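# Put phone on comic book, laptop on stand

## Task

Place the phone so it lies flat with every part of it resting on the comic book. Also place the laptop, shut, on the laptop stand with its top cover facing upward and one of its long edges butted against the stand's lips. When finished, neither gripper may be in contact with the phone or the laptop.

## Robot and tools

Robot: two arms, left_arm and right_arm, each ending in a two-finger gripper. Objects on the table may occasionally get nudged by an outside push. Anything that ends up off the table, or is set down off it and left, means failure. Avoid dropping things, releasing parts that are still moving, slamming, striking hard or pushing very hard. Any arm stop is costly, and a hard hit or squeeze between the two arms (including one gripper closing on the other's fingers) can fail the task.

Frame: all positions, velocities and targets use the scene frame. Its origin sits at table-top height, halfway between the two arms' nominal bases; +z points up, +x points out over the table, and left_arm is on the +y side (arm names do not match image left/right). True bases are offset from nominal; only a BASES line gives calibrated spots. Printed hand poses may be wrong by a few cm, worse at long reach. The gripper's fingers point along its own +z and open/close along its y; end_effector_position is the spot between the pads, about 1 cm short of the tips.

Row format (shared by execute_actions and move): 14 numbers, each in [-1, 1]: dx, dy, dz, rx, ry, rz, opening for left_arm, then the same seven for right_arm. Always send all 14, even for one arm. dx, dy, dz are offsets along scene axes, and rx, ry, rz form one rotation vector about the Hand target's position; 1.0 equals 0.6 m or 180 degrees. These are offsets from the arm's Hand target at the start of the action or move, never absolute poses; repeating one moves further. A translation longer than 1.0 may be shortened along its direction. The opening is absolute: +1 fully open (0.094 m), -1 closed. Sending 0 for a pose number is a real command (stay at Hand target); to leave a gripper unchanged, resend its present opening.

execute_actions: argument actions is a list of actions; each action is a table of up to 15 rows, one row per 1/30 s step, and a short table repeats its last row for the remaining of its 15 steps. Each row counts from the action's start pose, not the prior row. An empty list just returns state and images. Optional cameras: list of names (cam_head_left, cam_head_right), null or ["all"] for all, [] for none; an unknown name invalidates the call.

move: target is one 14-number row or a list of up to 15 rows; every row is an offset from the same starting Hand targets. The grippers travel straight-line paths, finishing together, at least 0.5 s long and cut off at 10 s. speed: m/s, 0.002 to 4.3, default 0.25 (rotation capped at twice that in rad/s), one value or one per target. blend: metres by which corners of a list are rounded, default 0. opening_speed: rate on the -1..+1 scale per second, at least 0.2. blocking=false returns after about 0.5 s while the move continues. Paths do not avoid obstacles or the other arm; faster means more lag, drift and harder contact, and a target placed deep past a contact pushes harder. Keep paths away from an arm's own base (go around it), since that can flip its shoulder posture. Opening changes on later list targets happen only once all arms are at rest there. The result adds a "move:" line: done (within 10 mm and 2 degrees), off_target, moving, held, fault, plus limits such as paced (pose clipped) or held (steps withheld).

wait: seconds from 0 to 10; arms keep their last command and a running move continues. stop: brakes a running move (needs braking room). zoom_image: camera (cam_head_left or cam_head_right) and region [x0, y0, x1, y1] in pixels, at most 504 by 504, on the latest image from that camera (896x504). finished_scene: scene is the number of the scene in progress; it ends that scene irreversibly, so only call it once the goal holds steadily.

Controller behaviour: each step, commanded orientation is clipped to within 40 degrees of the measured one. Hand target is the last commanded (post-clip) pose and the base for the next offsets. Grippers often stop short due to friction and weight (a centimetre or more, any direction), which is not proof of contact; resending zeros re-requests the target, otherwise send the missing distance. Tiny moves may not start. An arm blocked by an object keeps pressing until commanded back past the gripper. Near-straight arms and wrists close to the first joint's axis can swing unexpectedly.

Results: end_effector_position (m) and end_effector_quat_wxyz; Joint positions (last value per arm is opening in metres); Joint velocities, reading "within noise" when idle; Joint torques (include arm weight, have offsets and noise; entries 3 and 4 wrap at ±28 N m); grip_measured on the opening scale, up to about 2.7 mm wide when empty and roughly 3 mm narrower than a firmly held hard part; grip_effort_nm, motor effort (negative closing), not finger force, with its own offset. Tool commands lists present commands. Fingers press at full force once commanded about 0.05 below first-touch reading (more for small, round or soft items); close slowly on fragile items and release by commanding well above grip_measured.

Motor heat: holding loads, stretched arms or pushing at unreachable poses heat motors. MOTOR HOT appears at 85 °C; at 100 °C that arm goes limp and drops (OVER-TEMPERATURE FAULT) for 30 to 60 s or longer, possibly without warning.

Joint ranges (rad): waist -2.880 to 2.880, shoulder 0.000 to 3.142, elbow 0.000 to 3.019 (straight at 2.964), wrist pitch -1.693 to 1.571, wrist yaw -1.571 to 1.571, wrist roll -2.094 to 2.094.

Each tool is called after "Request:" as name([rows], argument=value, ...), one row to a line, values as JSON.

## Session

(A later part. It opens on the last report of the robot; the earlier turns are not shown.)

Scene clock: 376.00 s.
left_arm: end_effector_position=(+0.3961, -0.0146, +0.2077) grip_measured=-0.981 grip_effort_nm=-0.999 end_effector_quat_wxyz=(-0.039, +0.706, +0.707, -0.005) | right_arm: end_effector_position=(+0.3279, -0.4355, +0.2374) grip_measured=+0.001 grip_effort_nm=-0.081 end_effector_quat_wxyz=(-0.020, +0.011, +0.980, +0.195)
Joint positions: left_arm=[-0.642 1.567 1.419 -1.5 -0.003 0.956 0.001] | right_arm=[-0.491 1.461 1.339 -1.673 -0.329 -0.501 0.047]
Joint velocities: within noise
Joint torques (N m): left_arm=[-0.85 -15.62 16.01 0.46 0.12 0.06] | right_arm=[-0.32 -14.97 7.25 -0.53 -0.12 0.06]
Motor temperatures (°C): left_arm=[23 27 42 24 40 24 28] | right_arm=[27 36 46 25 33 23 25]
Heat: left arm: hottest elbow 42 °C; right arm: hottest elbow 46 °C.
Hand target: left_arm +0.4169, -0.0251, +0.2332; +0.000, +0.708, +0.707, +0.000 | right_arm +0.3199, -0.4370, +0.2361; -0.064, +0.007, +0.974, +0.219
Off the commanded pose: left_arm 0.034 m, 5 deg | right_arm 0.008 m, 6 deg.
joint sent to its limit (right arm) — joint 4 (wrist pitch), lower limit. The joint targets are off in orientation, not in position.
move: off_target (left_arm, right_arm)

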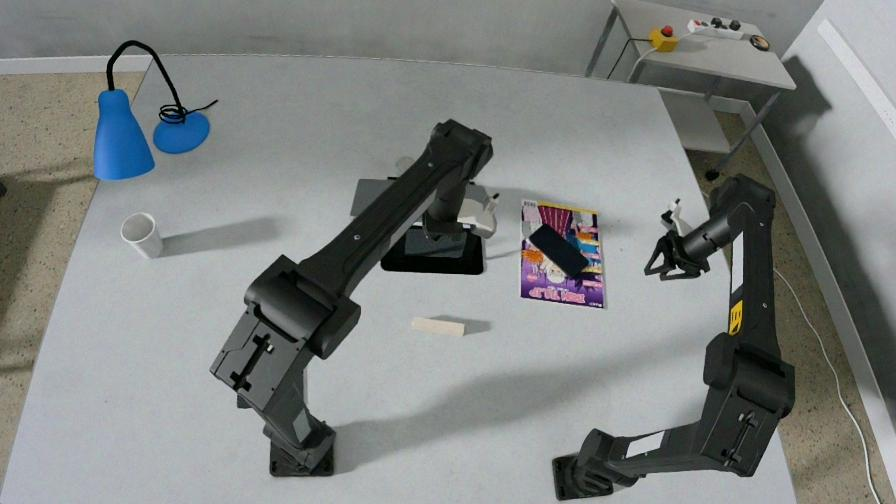

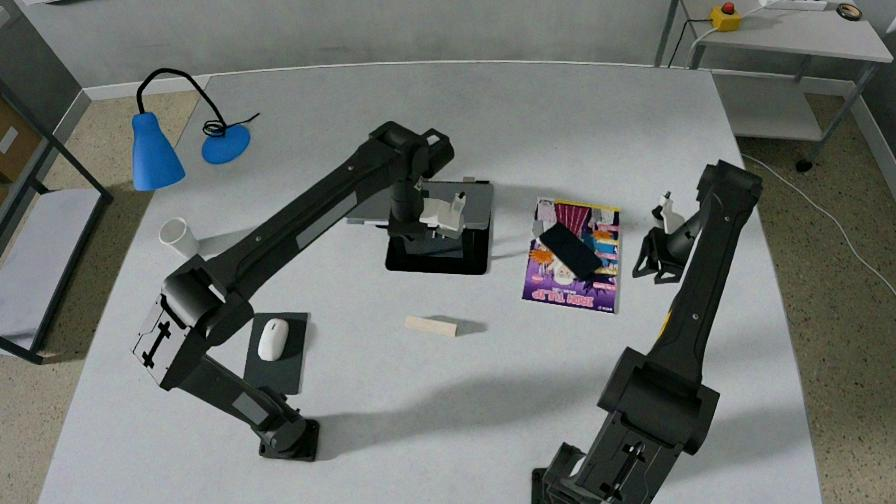

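Request:
move([
  [-0.02,0,-0.15,0,0,0,-1,0,0,0,0,0,0,0],
], speed=0.12)

Request:
zoom_image(camera="cam_head_right", region=[330, 150, 500, 290])

Request:
zoom_image(camera="cam_head_left", region=[340, 150, 510, 290])

Scene clock: 381.57 s.
left_arm: end_effector_position=(+0.4065, -0.0220, +0.1488) grip_measured=-0.981 grip_effort_nm=-0.999 end_effector_quat_wxyz=(+0.001, +0.707, +0.707, +0.001) | right_arm: end_effector_position=(+0.3279, -0.4355, +0.2374) grip_measured=+0.001 grip_effort_nm=-0.081 end_effector_quat_wxyz=(-0.020, +0.011, +0.980, +0.195)
Joint positions: left_arm=[-0.642 1.583 1.281 -1.266 -0.003 0.957 0.001] | right_arm=[-0.491 1.461 1.339 -1.673 -0.329 -0.501 0.047]
Joint velocities: within noise
Joint torques (N m): left_arm=[-1.67 -14.56 8.91 0.79 0.18 -0.07] | right_arm=[-0.38 -14.97 7.24 -0.51 -0.13 0.06]
Motor temperatures (°C): left_arm=[23 27 42 24 39 24 28] | right_arm=[27 36 46 25 33 23 25]
Heat: left arm: hottest elbow 42 °C; right arm: hottest elbow 46 °C.
Hand target: left_arm +0.4049, -0.0250, +0.1433; +0.000, +0.708, +0.707, +0.000 | right_arm +0.3199, -0.4370, +0.2361; -0.064, +0.007, +0.974, +0.219
Off the commanded pose: left_arm 0.007 m, 0 deg | right_arm 0.008 m, 6 deg.
joint sent to its limit (right arm) — joint 4 (wrist pitch), lower limit. The joint targets are off in orientation, not in position.
move: off_target (right_arm)

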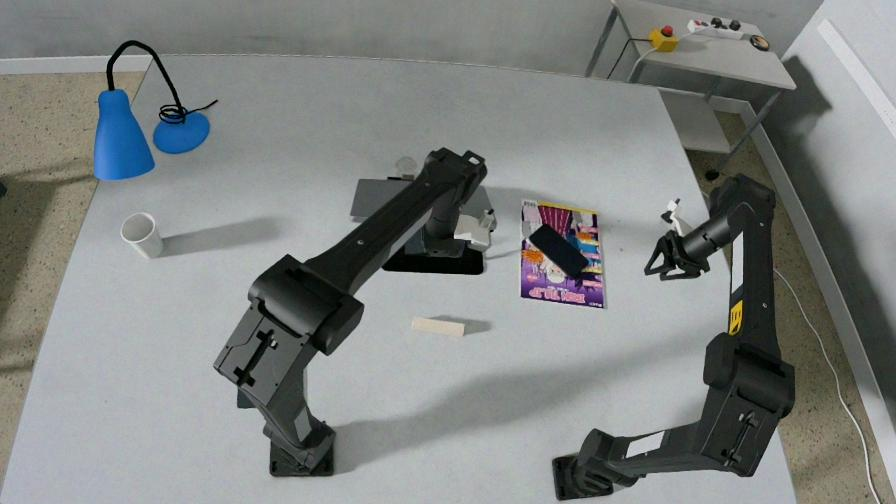

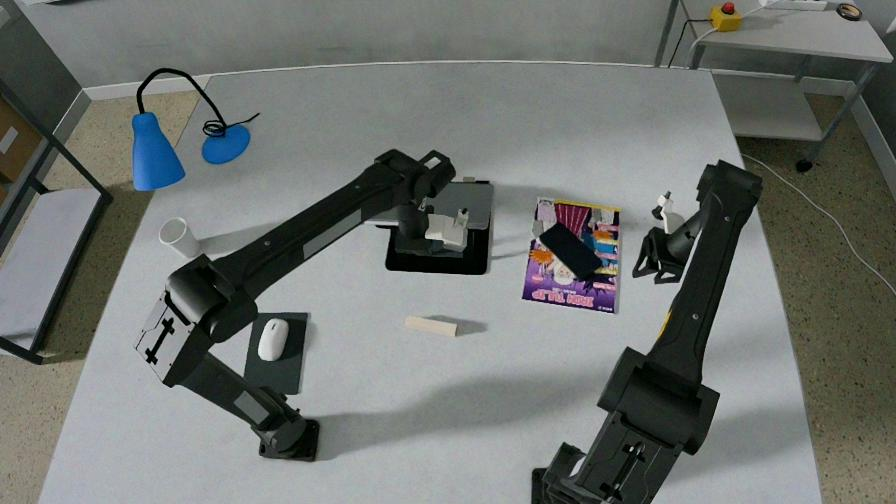

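Scaled by 2.965.

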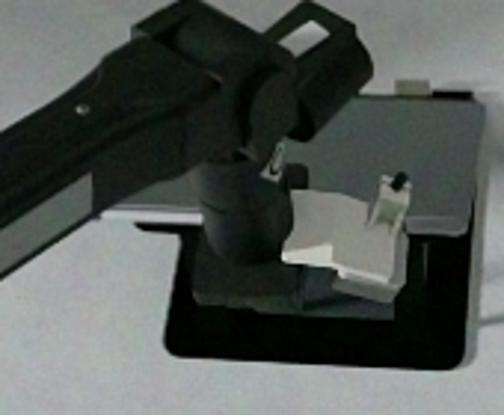

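Scaled by 2.965.

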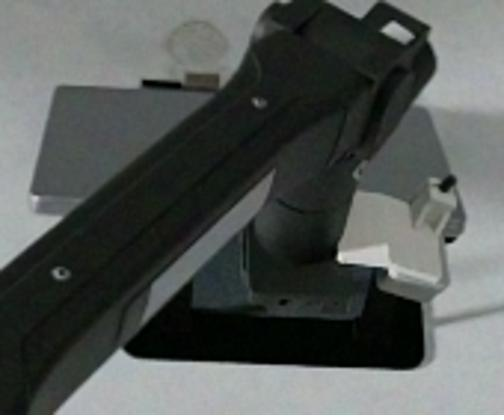

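Request:
move([
  [0,0,-0.055,0,0,0,-1,0,0,0,0,0,0,0],
  [0.06,0,-0.055,0,0,0,-1,0,0,0,0,0,0,0],
], speed=0.06)

Request:
zoom_image(camera="cam_head_right", region=[330, 150, 500, 290])

Request:
zoom_image(camera="cam_head_left", region=[340, 150, 510, 290])

Scene clock: 387.40 s.
left_arm: end_effector_position=(+0.4170, -0.0154, +0.0930) grip_measured=-0.981 grip_effort_nm=-0.994 end_effector_quat_wxyz=(-0.025, +0.708, +0.706, -0.004) | right_arm: end_effector_position=(+0.3279, -0.4355, +0.2374) grip_measured=+0.001 grip_effort_nm=-0.081 end_effector_quat_wxyz=(-0.020, +0.011, +0.980, +0.195)
Joint positions: left_arm=[-0.618 1.68 1.244 -1.185 -0.003 0.985 0.001] | right_arm=[-0.491 1.461 1.339 -1.673 -0.329 -0.501 0.047]
Joint velocities: within noise
Joint torques (N m): left_arm=[-0.91 -15.15 14.91 0.02 0.07 0.11] | right_arm=[-0.32 -14.97 7.24 -0.55 -0.13 0.06]
Motor temperatures (°C): left_arm=[23 27 41 24 39 24 29] | right_arm=[26 36 45 25 33 23 25]
Heat: left arm: hottest elbow 41 °C; right arm: hottest elbow 45 °C.
Hand target: left_arm +0.4410, -0.0250, +0.1103; +0.000, +0.708, +0.707, +0.000 | right_arm +0.3199, -0.4370, +0.2361; -0.064, +0.007, +0.974, +0.219
Off the commanded pose: left_arm 0.031 m, 3 deg | right_arm 0.008 m, 6 deg.
joint sent to its limit (right arm) — joint 4 (wrist pitch), lower limit. The joint targets are off in orientation, not in position.
move: off_target (left_arm, right_arm)

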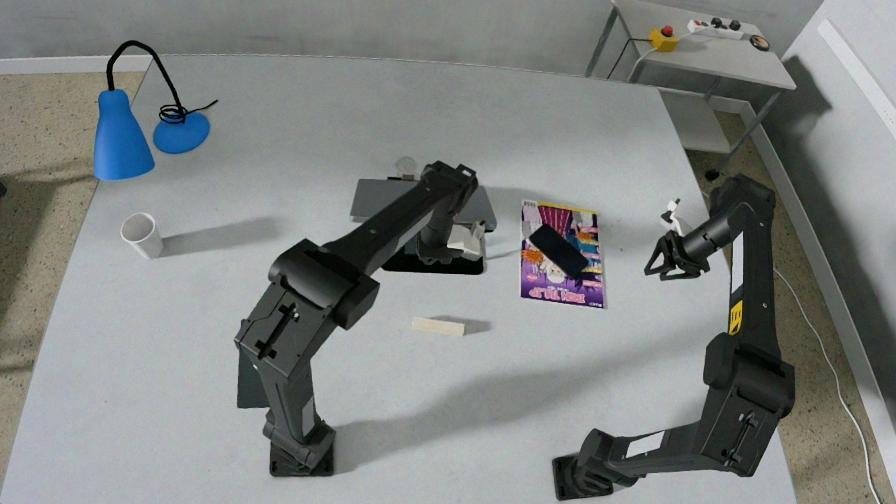

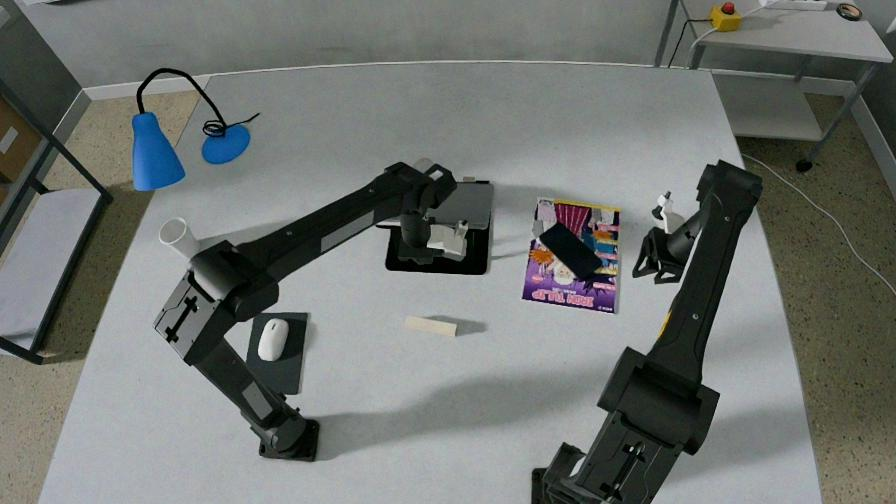

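Scaled by 2.965.

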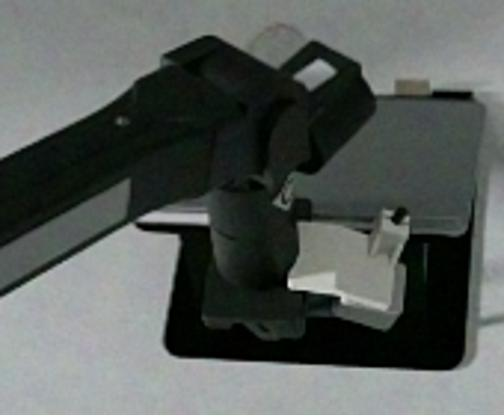

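Scaled by 2.965.

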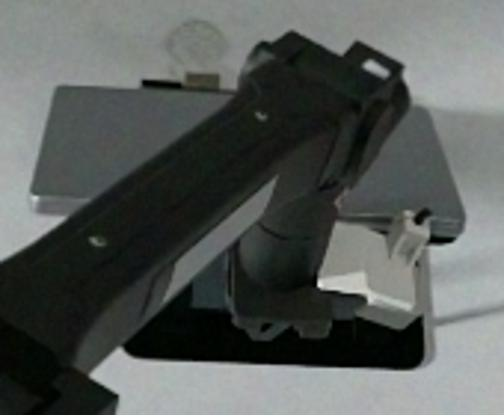

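Request:
move([
  [0.05,0,0.03,0,0,0,-1,0,0,0,0,0,0,0],
], speed=0.05)

Request:
zoom_image(camera="cam_head_right", region=[330, 150, 500, 290])

Request:
zoom_image(camera="cam_head_left", region=[340, 150, 510, 290])

Scene clock: 392.17 s.
left_arm: end_effector_position=(+0.4451, -0.0178, +0.1106) grip_measured=-0.981 grip_effort_nm=-0.994 end_effector_quat_wxyz=(-0.024, +0.710, +0.704, -0.005) | right_arm: end_effector_position=(+0.3279, -0.4355, +0.2374) grip_measured=+0.001 grip_effort_nm=-0.081 end_effector_quat_wxyz=(-0.020, +0.011, +0.980, +0.195)
Joint positions: left_arm=[-0.589 1.72 1.349 -1.247 -0.001 1.018 0.001] | right_arm=[-0.491 1.461 1.339 -1.673 -0.329 -0.501 0.047]
Joint velocities: within noise
Joint torques (N m): left_arm=[0.15 -16.09 15.6 0.03 0.1 0.06] | right_arm=[-0.32 -14.92 7.2 -0.54 -0.13 0.06]
Motor temperatures (°C): left_arm=[23 27 42 24 39 24 29] | right_arm=[26 36 45 25 33 23 25]
Heat: left arm: hottest elbow 42 °C; right arm: hottest elbow 45 °C.
Hand target: left_arm +0.4709, -0.0251, +0.1283; +0.000, +0.708, +0.707, +0.000 | right_arm +0.3199, -0.4370, +0.2361; -0.064, +0.007, +0.974, +0.219
Off the commanded pose: left_arm 0.032 m, 3 deg | right_arm 0.008 m, 6 deg.
joint sent to its limit (right arm) — joint 4 (wrist pitch), lower limit. The joint targets are off in orientation, not in position.
move: off_target (left_arm, right_arm)

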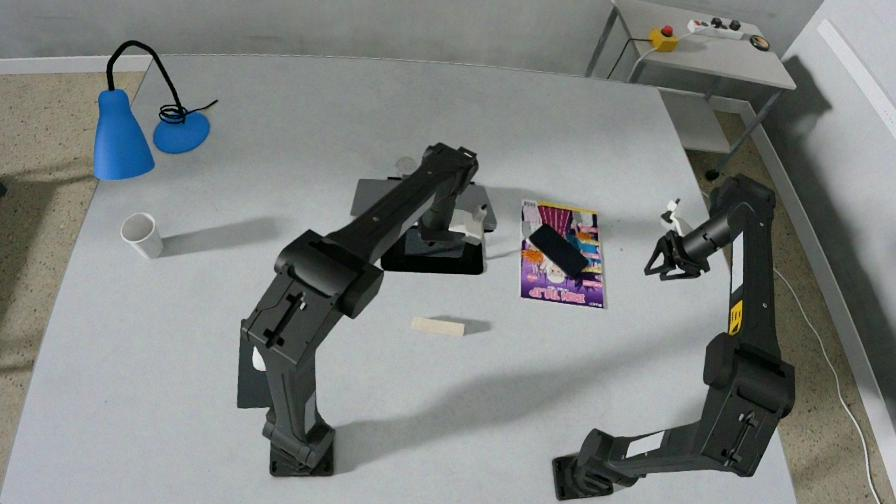

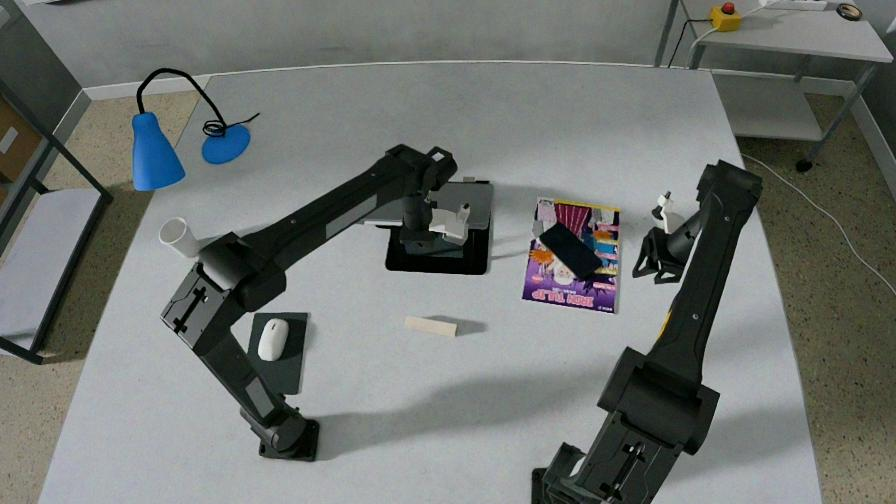

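Scaled by 2.965.

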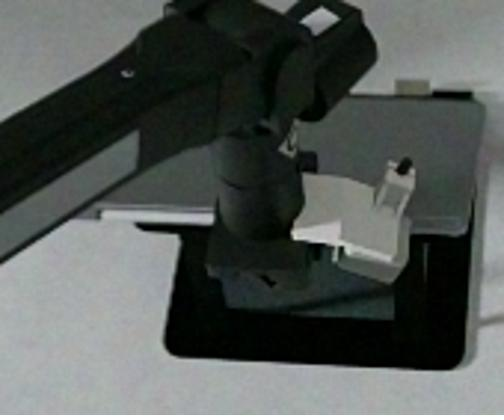

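Scaled by 2.965.

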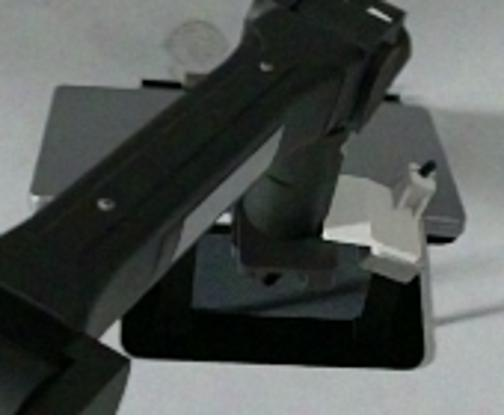

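Request:
move([
  [0.05,0,-0.01,0,0,0,-1,0,0,0,0,0,0,0],
], speed=0.05)

Request:
zoom_image(camera="cam_head_right", region=[330, 150, 500, 290])

Request:
zoom_image(camera="cam_head_left", region=[340, 150, 510, 290])

Scene clock: 395.63 s.
left_arm: end_effector_position=(+0.4464, -0.0168, +0.1115) grip_measured=-0.982 grip_effort_nm=-0.974 end_effector_quat_wxyz=(-0.046, +0.721, +0.691, -0.016) | right_arm: end_effector_position=(+0.3279, -0.4355, +0.2374) grip_measured=+0.001 grip_effort_nm=-0.081 end_effector_quat_wxyz=(-0.020, +0.011, +0.980, +0.195)
Joint positions: left_arm=[-0.583 1.751 1.39 -1.307 0.007 1.059 0.001] | right_arm=[-0.491 1.461 1.339 -1.673 -0.329 -0.501 0.047]
Joint velocities: within noise
Joint torques (N m): left_arm=[1.38 -14.1 18.09 1.65 -0.26 0.01] | right_arm=[-0.32 -14.97 7.24 -0.54 -0.13 0.06]
Motor temperatures (°C): left_arm=[23 28 42 24 39 24 29] | right_arm=[26 36 45 25 32 23 25]
Heat: left arm: hottest elbow 42 °C; right arm: hottest elbow 45 °C.
Hand target: left_arm +0.5009, -0.0251, +0.1223; +0.000, +0.707, +0.707, +0.000 | right_arm +0.3199, -0.4370, +0.2361; -0.064, +0.007, +0.974, +0.219
Off the commanded pose: left_arm 0.056 m, 6 deg | right_arm 0.008 m, 6 deg.
joint sent to its limit (right arm) — joint 4 (wrist pitch), lower limit. The joint targets are off in orientation, not in position.
move: off_target (left_arm, right_arm)

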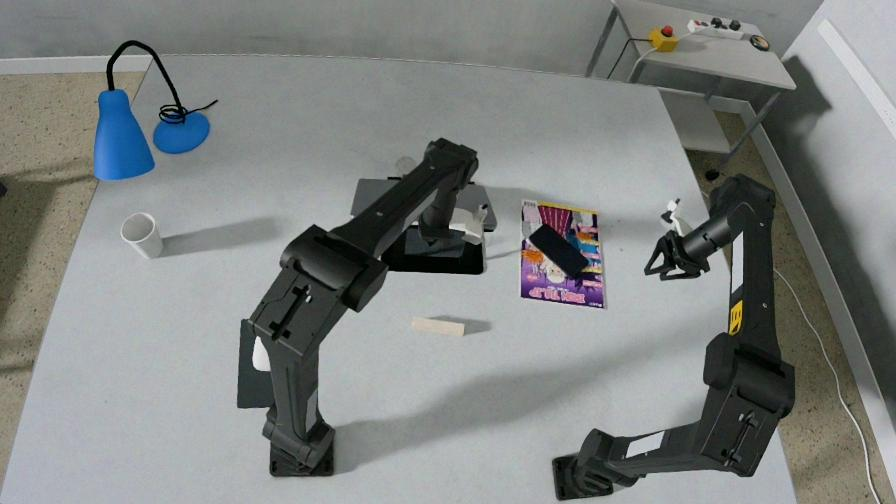

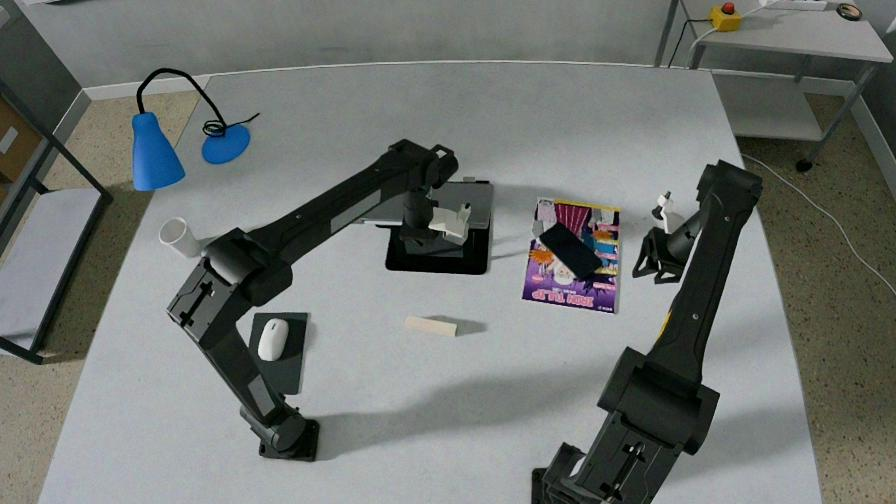

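Scaled by 2.965.

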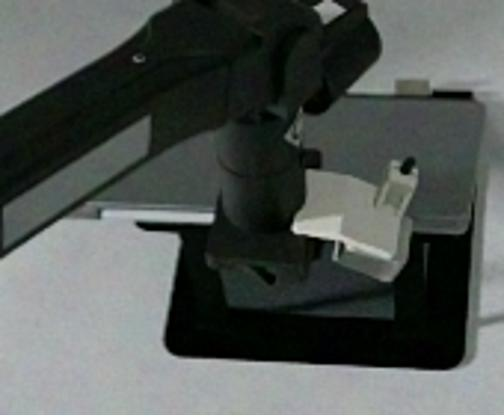

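Scaled by 2.965.

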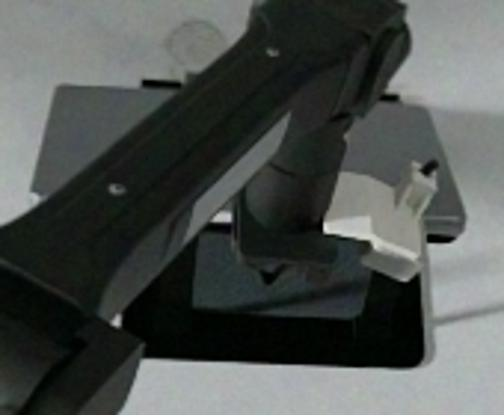

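Request:
move([
  [0.05,0,-0.01,0,0,0,-1,0,0,0,0,0,0,0],
], speed=0.05)

Request:
zoom_image(camera="cam_head_right", region=[330, 150, 500, 290])

Request:
zoom_image(camera="cam_head_left", region=[340, 150, 510, 290])

Scene clock: 399.27 s.
left_arm: end_effector_position=(+0.4835, -0.0227, +0.1115) grip_measured=-0.982 grip_effort_nm=-0.974 end_effector_quat_wxyz=(-0.034, +0.717, +0.696, -0.014) | right_arm: end_effector_position=(+0.3279, -0.4355, +0.2374) grip_measured=+0.001 grip_effort_nm=-0.085 end_effector_quat_wxyz=(-0.020, +0.011, +0.980, +0.195)
Joint positions: left_arm=[-0.555 1.821 1.491 -1.313 0.008 1.074 0.001] | right_arm=[-0.491 1.461 1.339 -1.673 -0.329 -0.501 0.047]
Joint velocities: within noise
Joint torques (N m): left_arm=[1.14 -15.33 17.46 1.54 -0.31 0.1] | right_arm=[-0.38 -14.97 7.25 -0.54 -0.13 0.06]
Motor temperatures (°C): left_arm=[23 28 42 24 38 24 29] | right_arm=[26 36 45 25 32 23 25]
Heat: left arm: hottest elbow 42 °C; right arm: hottest elbow 45 °C.
Hand target: left_arm +0.5309, -0.0251, +0.1164; +0.000, +0.708, +0.707, +0.000 | right_arm +0.3199, -0.4370, +0.2361; -0.064, +0.007, +0.974, +0.219
Off the commanded pose: left_arm 0.048 m, 5 deg | right_arm 0.008 m, 6 deg.
joint sent to its limit (right arm) — joint 4 (wrist pitch), lower limit. The joint targets are off in orientation, not in position.
move: off_target (left_arm, right_arm)

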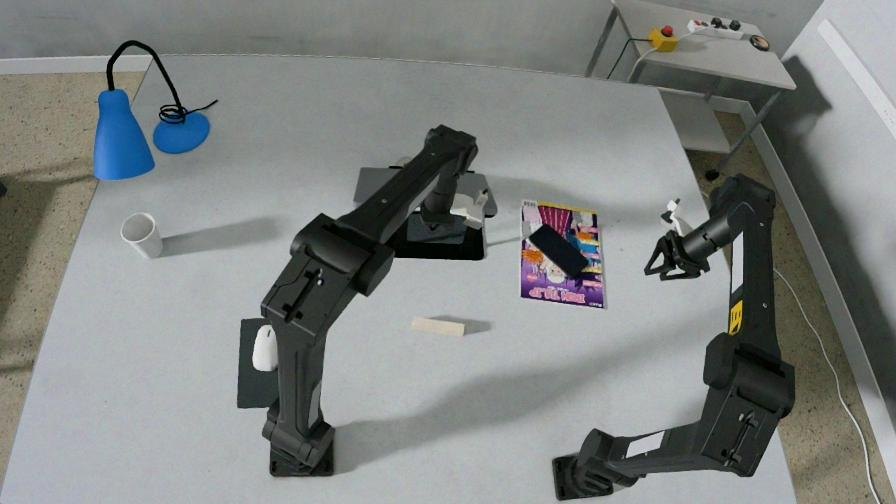

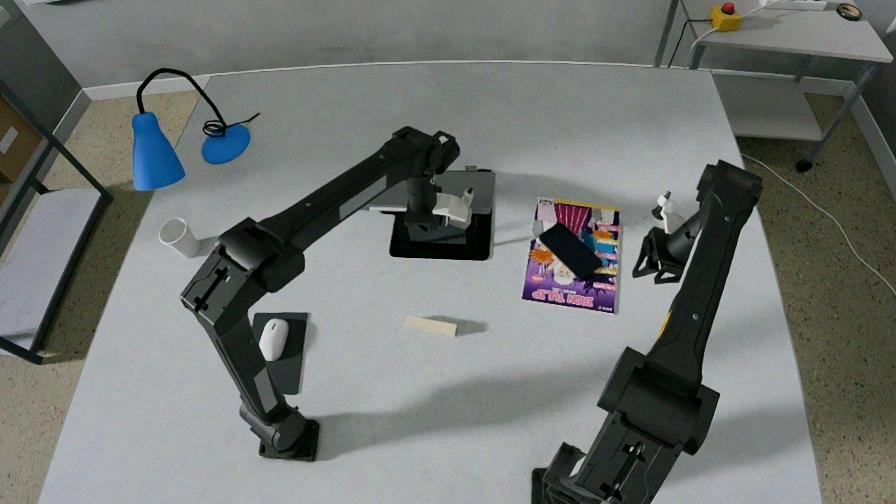

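Scaled by 2.965.

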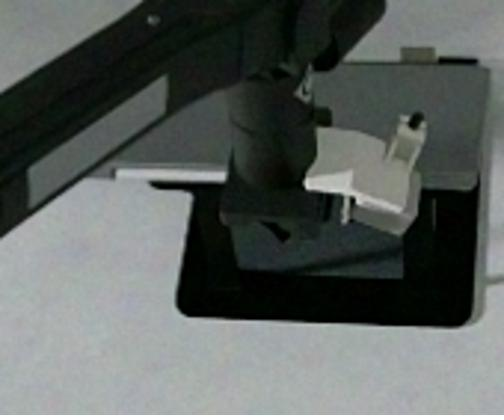

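Scaled by 2.965.

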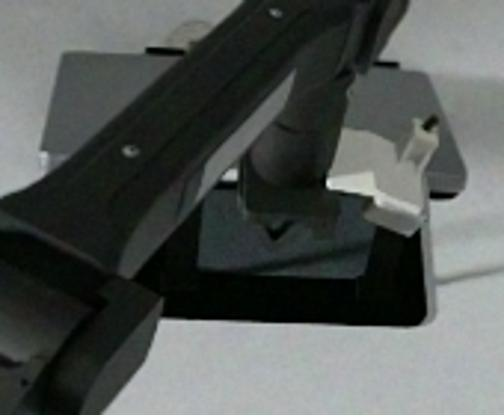

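Request:
move([
  [-0.2,0,0.0,0,0,0,-1,0,0,0.02,0,0,0,-0.5],
  [-0.25,0.05,0.2,0,0,0,-1,0,0,0.02,0,0,0,-1],
  [-0.35,0.6,0.2,0,0,0,-1,0.05,0.3,0.08,-0.078,-0.143,0.494,-1],
  [-0.35,0.65,0.2,0,0,0,-1,0.13,0.728,0.06,-0.078,-0.143,0.494,-1],
], speed=[0.1,0.2,0.3,0.25], blend=[0,0.04,0.04,0])

Request:
zoom_image(camera="cam_head_right", region=[330, 140, 500, 280])

Request:
zoom_image(camera="cam_head_left", region=[340, 140, 510, 280])

Scene clock: 432.87 s.
left_arm: end_effector_position=(+0.3170, +0.3589, +0.2319) grip_measured=-0.982 grip_effort_nm=-0.969 end_effector_quat_wxyz=(-0.002, +0.709, +0.705, -0.004) | right_arm: end_effector_position=(+0.3856, -0.0104, +0.2644) grip_measured=-0.991 grip_effort_nm=-0.486 end_effector_quat_wxyz=(+0.008, +0.709, -0.706, -0.003)
Joint positions: left_arm=[0.358 1.152 1.083 -1.51 -0.001 1.962 0.001] | right_arm=[0.62 1.687 1.717 -1.617 -0.003 -0.95 0]
Joint velocities: within noise
Joint torques (N m): left_arm=[0.26 -7.06 11.73 0.13 0.1 0.13] | right_arm=[0.56 -16.56 12.98 -0.24 0.06 0.25]
Motor temperatures (°C): left_arm=[23 28 44 24 37 24 29] | right_arm=[26 36 44 25 31 23 25]
Heat: left arm: hottest elbow 44 °C; right arm: hottest elbow 44 °C.
Hand target: left_arm +0.3210, +0.3650, +0.2363; +0.001, +0.708, +0.707, +0.000 | right_arm +0.3978, -0.0001, +0.2719; +0.000, +0.707, -0.708, +0.000
Off the commanded pose: left_arm 0.009 m, 1 deg | right_arm 0.018 m, 1 deg.
move: off_target (right_arm); blend cut to 0 m at target 2; target 2's new opening was sent with right_arm's hand 0.008 m and 7 deg from that target

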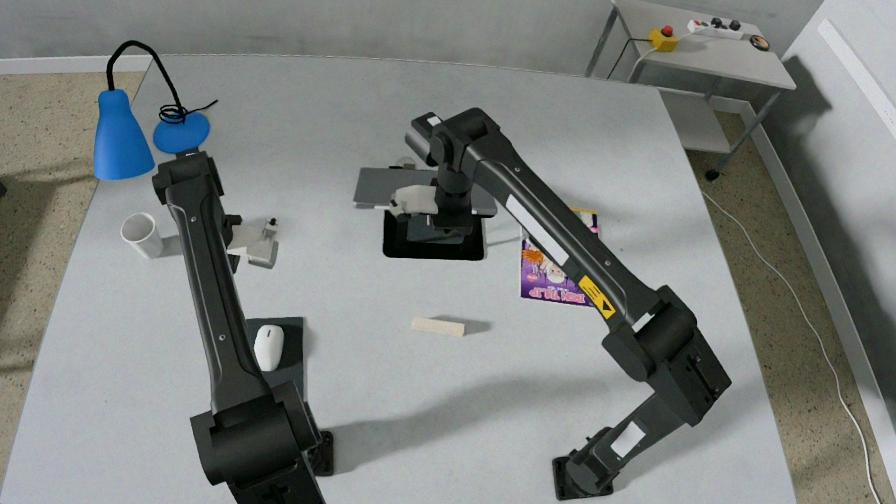

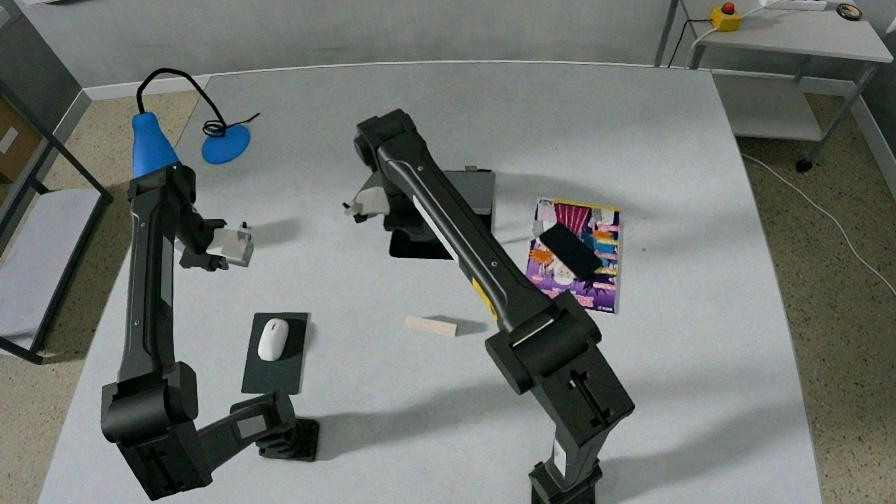

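Scaled by 2.965.

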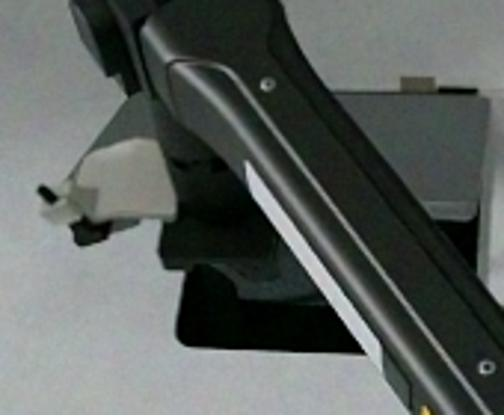

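Scaled by 2.965.

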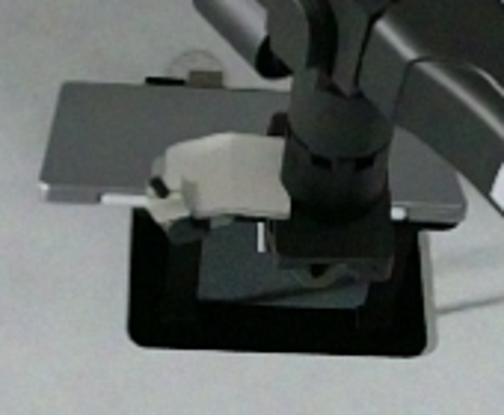

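Request:
move([
  [0,0,0,0,0,0,-1,0.23,0.04,0,0,0,0,-1],
  [0,0,0,0,0,0,-1,0.23,0.04,-0.1,0,0,0,-1],
], speed=0.12)

Request:
zoom_image(camera="cam_head_right", region=[330, 140, 500, 280])

Request:
zoom_image(camera="cam_head_left", region=[340, 140, 510, 280])

Scene clock: 440.17 s.
left_arm: end_effector_position=(+0.3170, +0.3589, +0.2319) grip_measured=-0.982 grip_effort_nm=-0.974 end_effector_quat_wxyz=(-0.002, +0.709, +0.705, -0.004) | right_arm: end_effector_position=(+0.5254, +0.0243, +0.2239) grip_measured=-0.991 grip_effort_nm=-0.486 end_effector_quat_wxyz=(-0.004, +0.707, -0.707, +0.000)
Joint positions: left_arm=[0.358 1.152 1.083 -1.51 -0.001 1.963 0.001] | right_arm=[0.537 2.079 2.187 -1.671 -0.002 -1.028 0]
Joint velocities: within noise
Joint torques (N m): left_arm=[-1.32 -7.41 11.92 0.17 0.12 0.12] | right_arm=[-0.26 -23.47 10.22 0.25 0.02 0.08]
Motor temperatures (°C): left_arm=[23 28 44 24 37 24 29] | right_arm=[26 36 44 25 31 23 25]
Heat: left arm: hottest elbow 44 °C; right arm: hottest elbow 44 °C.
Hand target: left_arm +0.3210, +0.3650, +0.2363; +0.001, +0.708, +0.707, +0.000 | right_arm +0.5359, +0.0238, +0.2120; -0.001, +0.707, -0.708, +0.000
Off the commanded pose: left_arm 0.009 m, 1 deg | right_arm 0.016 m, 0 deg.
move: off_target (right_arm)

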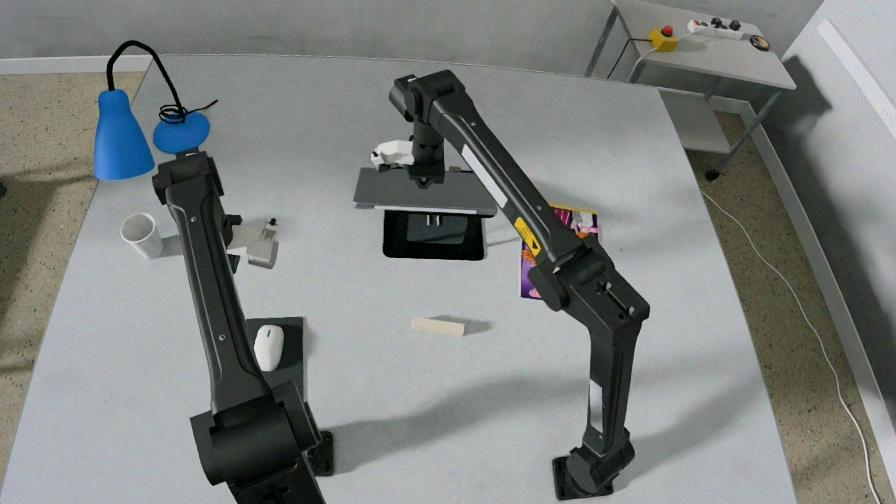

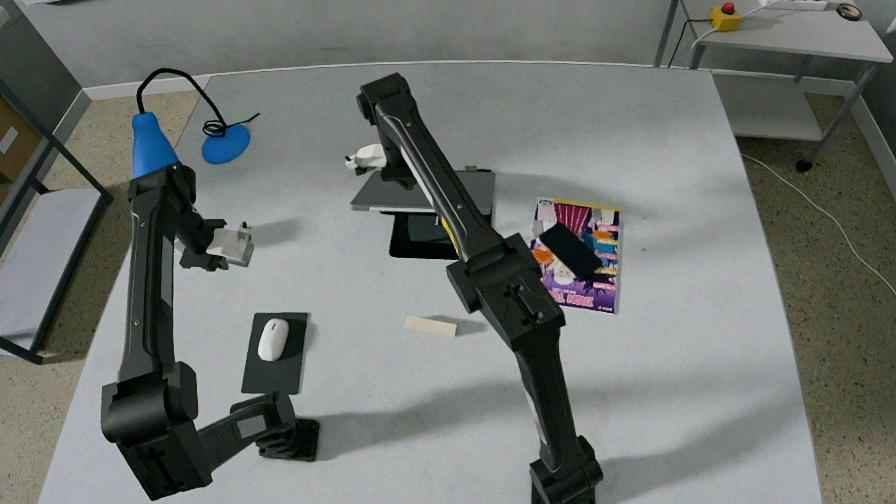

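Scaled by 2.965.

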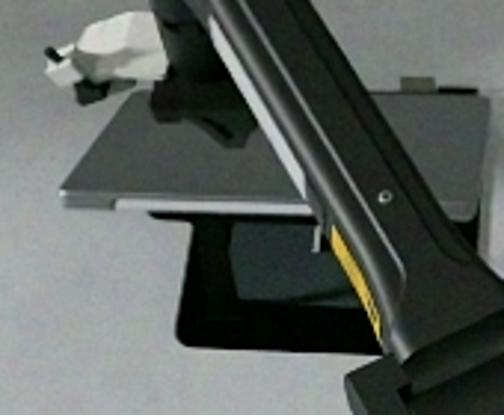

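Scaled by 2.965.

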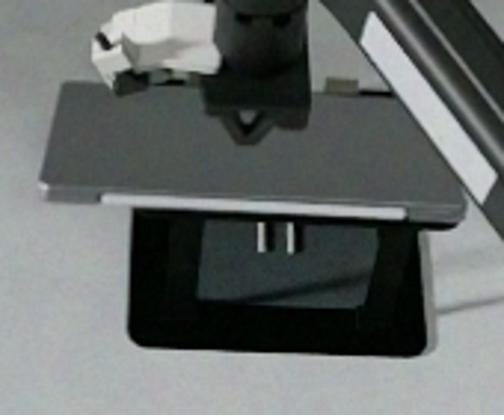

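Request:
move(target=[0,0,0,0,0,0,-1,0,0,-0.075,0,0,0,-1], speed=0.05)

Request:
zoom_image(camera="cam_head_right", region=[330, 140, 500, 280])

Request:
zoom_image(camera="cam_head_left", region=[340, 140, 510, 280])

Scene clock: 446.93 s.
left_arm: end_effector_position=(+0.3170, +0.3589, +0.2319) grip_measured=-0.982 grip_effort_nm=-0.969 end_effector_quat_wxyz=(-0.002, +0.709, +0.705, -0.004) | right_arm: end_effector_position=(+0.5319, +0.0283, +0.1894) grip_measured=-0.991 grip_effort_nm=-0.481 end_effector_quat_wxyz=(-0.015, +0.707, -0.707, +0.003)
Joint positions: left_arm=[0.358 1.152 1.083 -1.51 -0.001 1.963 0.001] | right_arm=[0.537 2.079 2.096 -1.559 -0.002 -1.028 0]
Joint velocities: within noise
Joint torques (N m): left_arm=[-0.73 -7.36 11.82 0.28 0.15 0.12] | right_arm=[-0.15 -24.06 7.73 0.57 0.01 0.09]
Motor temperatures (°C): left_arm=[23 28 44 24 36 24 29] | right_arm=[26 36 45 25 30 23 25]
Heat: left arm: hottest elbow 44 °C; right arm: hottest elbow 45 °C.
Hand target: left_arm +0.3210, +0.3650, +0.2363; +0.001, +0.708, +0.707, +0.000 | right_arm +0.5359, +0.0238, +0.1671; -0.001, +0.707, -0.708, +0.000
Off the commanded pose: left_arm 0.009 m, 1 deg | right_arm 0.023 m, 2 deg.
move: off_target (right_arm)

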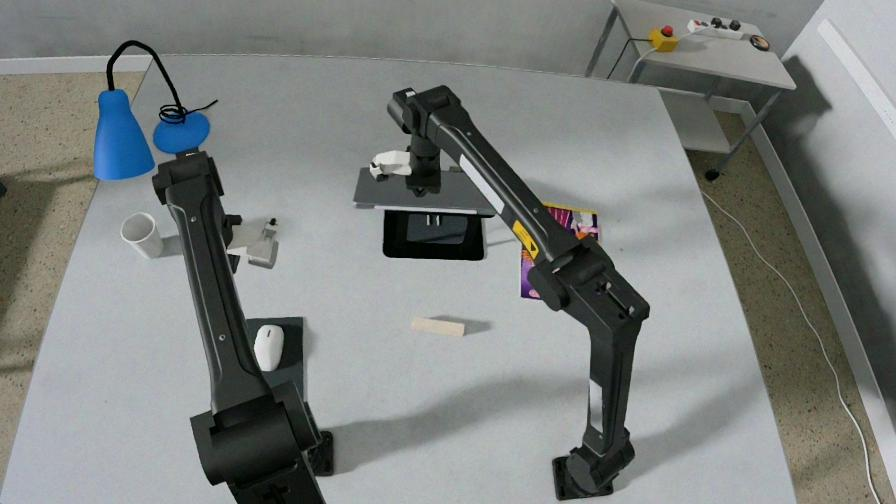

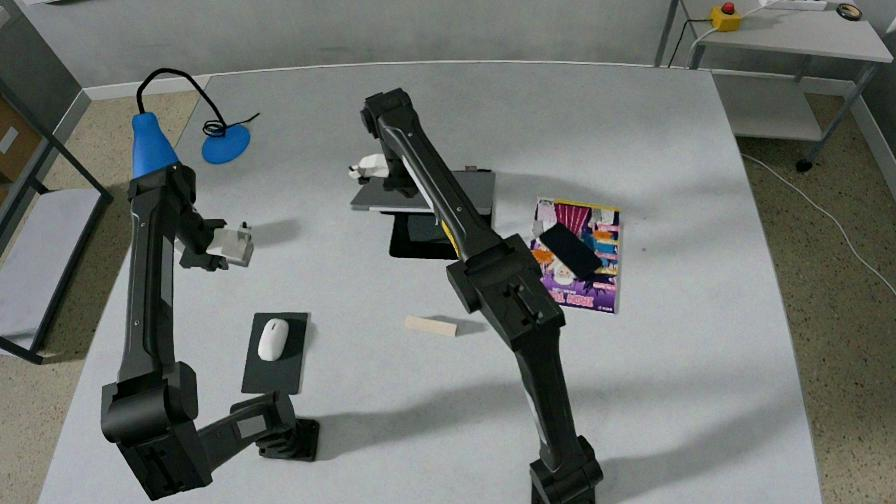

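Scaled by 2.965.

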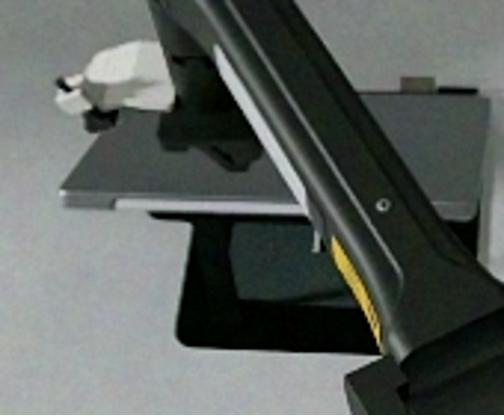

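Scaled by 2.965.

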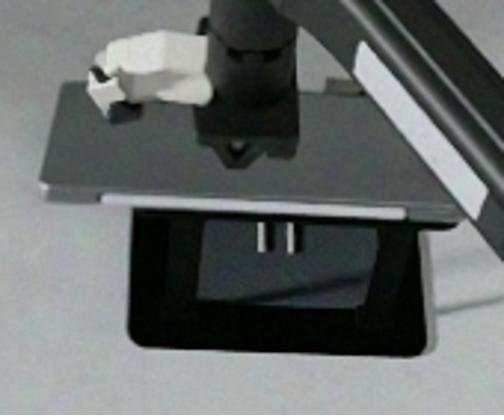

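Request:
move(target=[0,0,0,0,0,0,-1,0,0,-0.04,0,0,0,-1], speed=0.04)

Request:
zoom_image(camera="cam_head_left", region=[340, 140, 510, 280])

Scene clock: 450.07 s.
left_arm: end_effector_position=(+0.3170, +0.3589, +0.2319) grip_measured=-0.982 grip_effort_nm=-0.969 end_effector_quat_wxyz=(-0.002, +0.709, +0.705, -0.004) | right_arm: end_effector_position=(+0.5328, +0.0288, +0.1685) grip_measured=-0.991 grip_effort_nm=-0.486 end_effector_quat_wxyz=(-0.017, +0.707, -0.707, +0.003)
Joint positions: left_arm=[0.358 1.152 1.083 -1.51 -0.001 1.963 0.001] | right_arm=[0.537 2.079 2.041 -1.498 -0.002 -1.028 0]
Joint velocities: within noise
Joint torques (N m): left_arm=[0.03 -7.36 11.71 0.06 0.11 0.16] | right_arm=[-0.15 -24 7.64 0.49 0.01 0.09]
Motor temperatures (°C): left_arm=[23 28 44 24 36 24 29] | right_arm=[26 36 45 25 30 23 25]
Heat: left arm: hottest elbow 44 °C; right arm: hottest elbow 45 °C.
Hand target: left_arm +0.3210, +0.3650, +0.2363; +0.001, +0.708, +0.707, +0.000 | right_arm +0.5359, +0.0238, +0.1431; -0.001, +0.707, -0.708, +0.000
Off the commanded pose: left_arm 0.009 m, 1 deg | right_arm 0.026 m, 2 deg.
move: off_target (right_arm)

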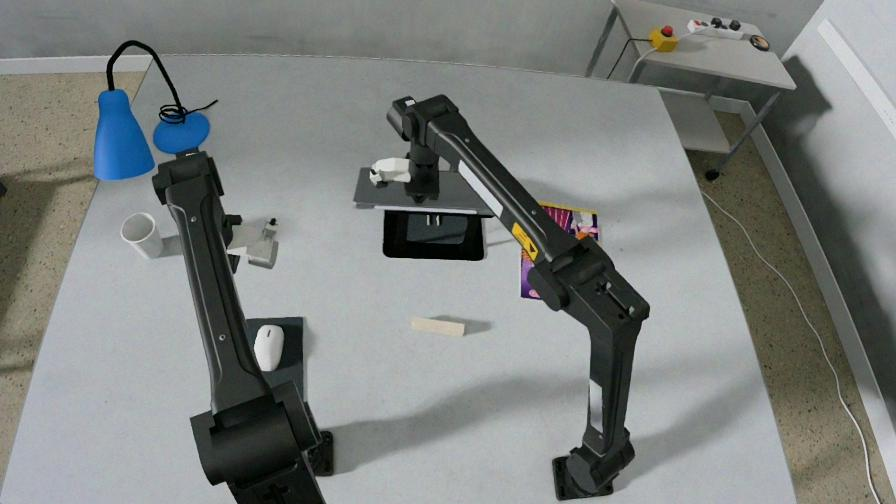

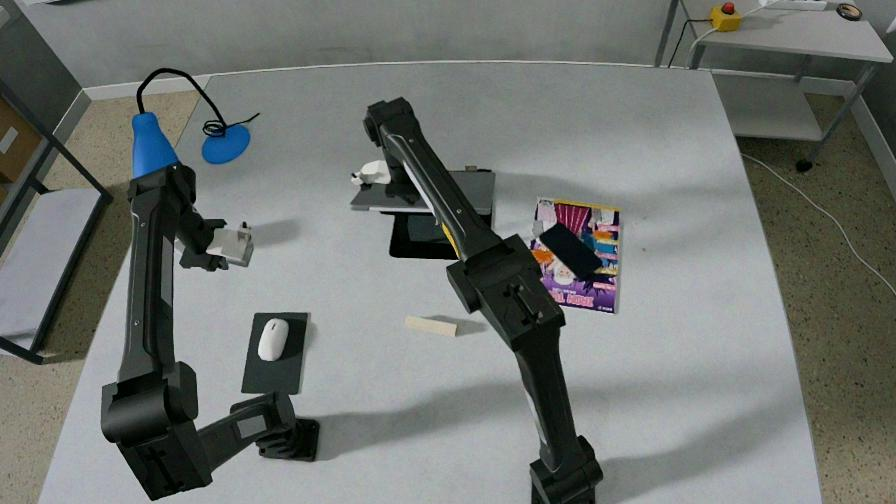

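Scaled by 2.965.

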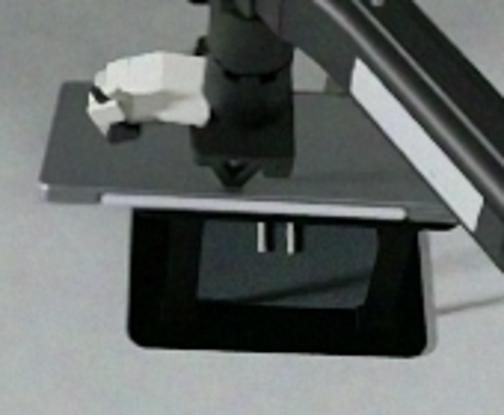

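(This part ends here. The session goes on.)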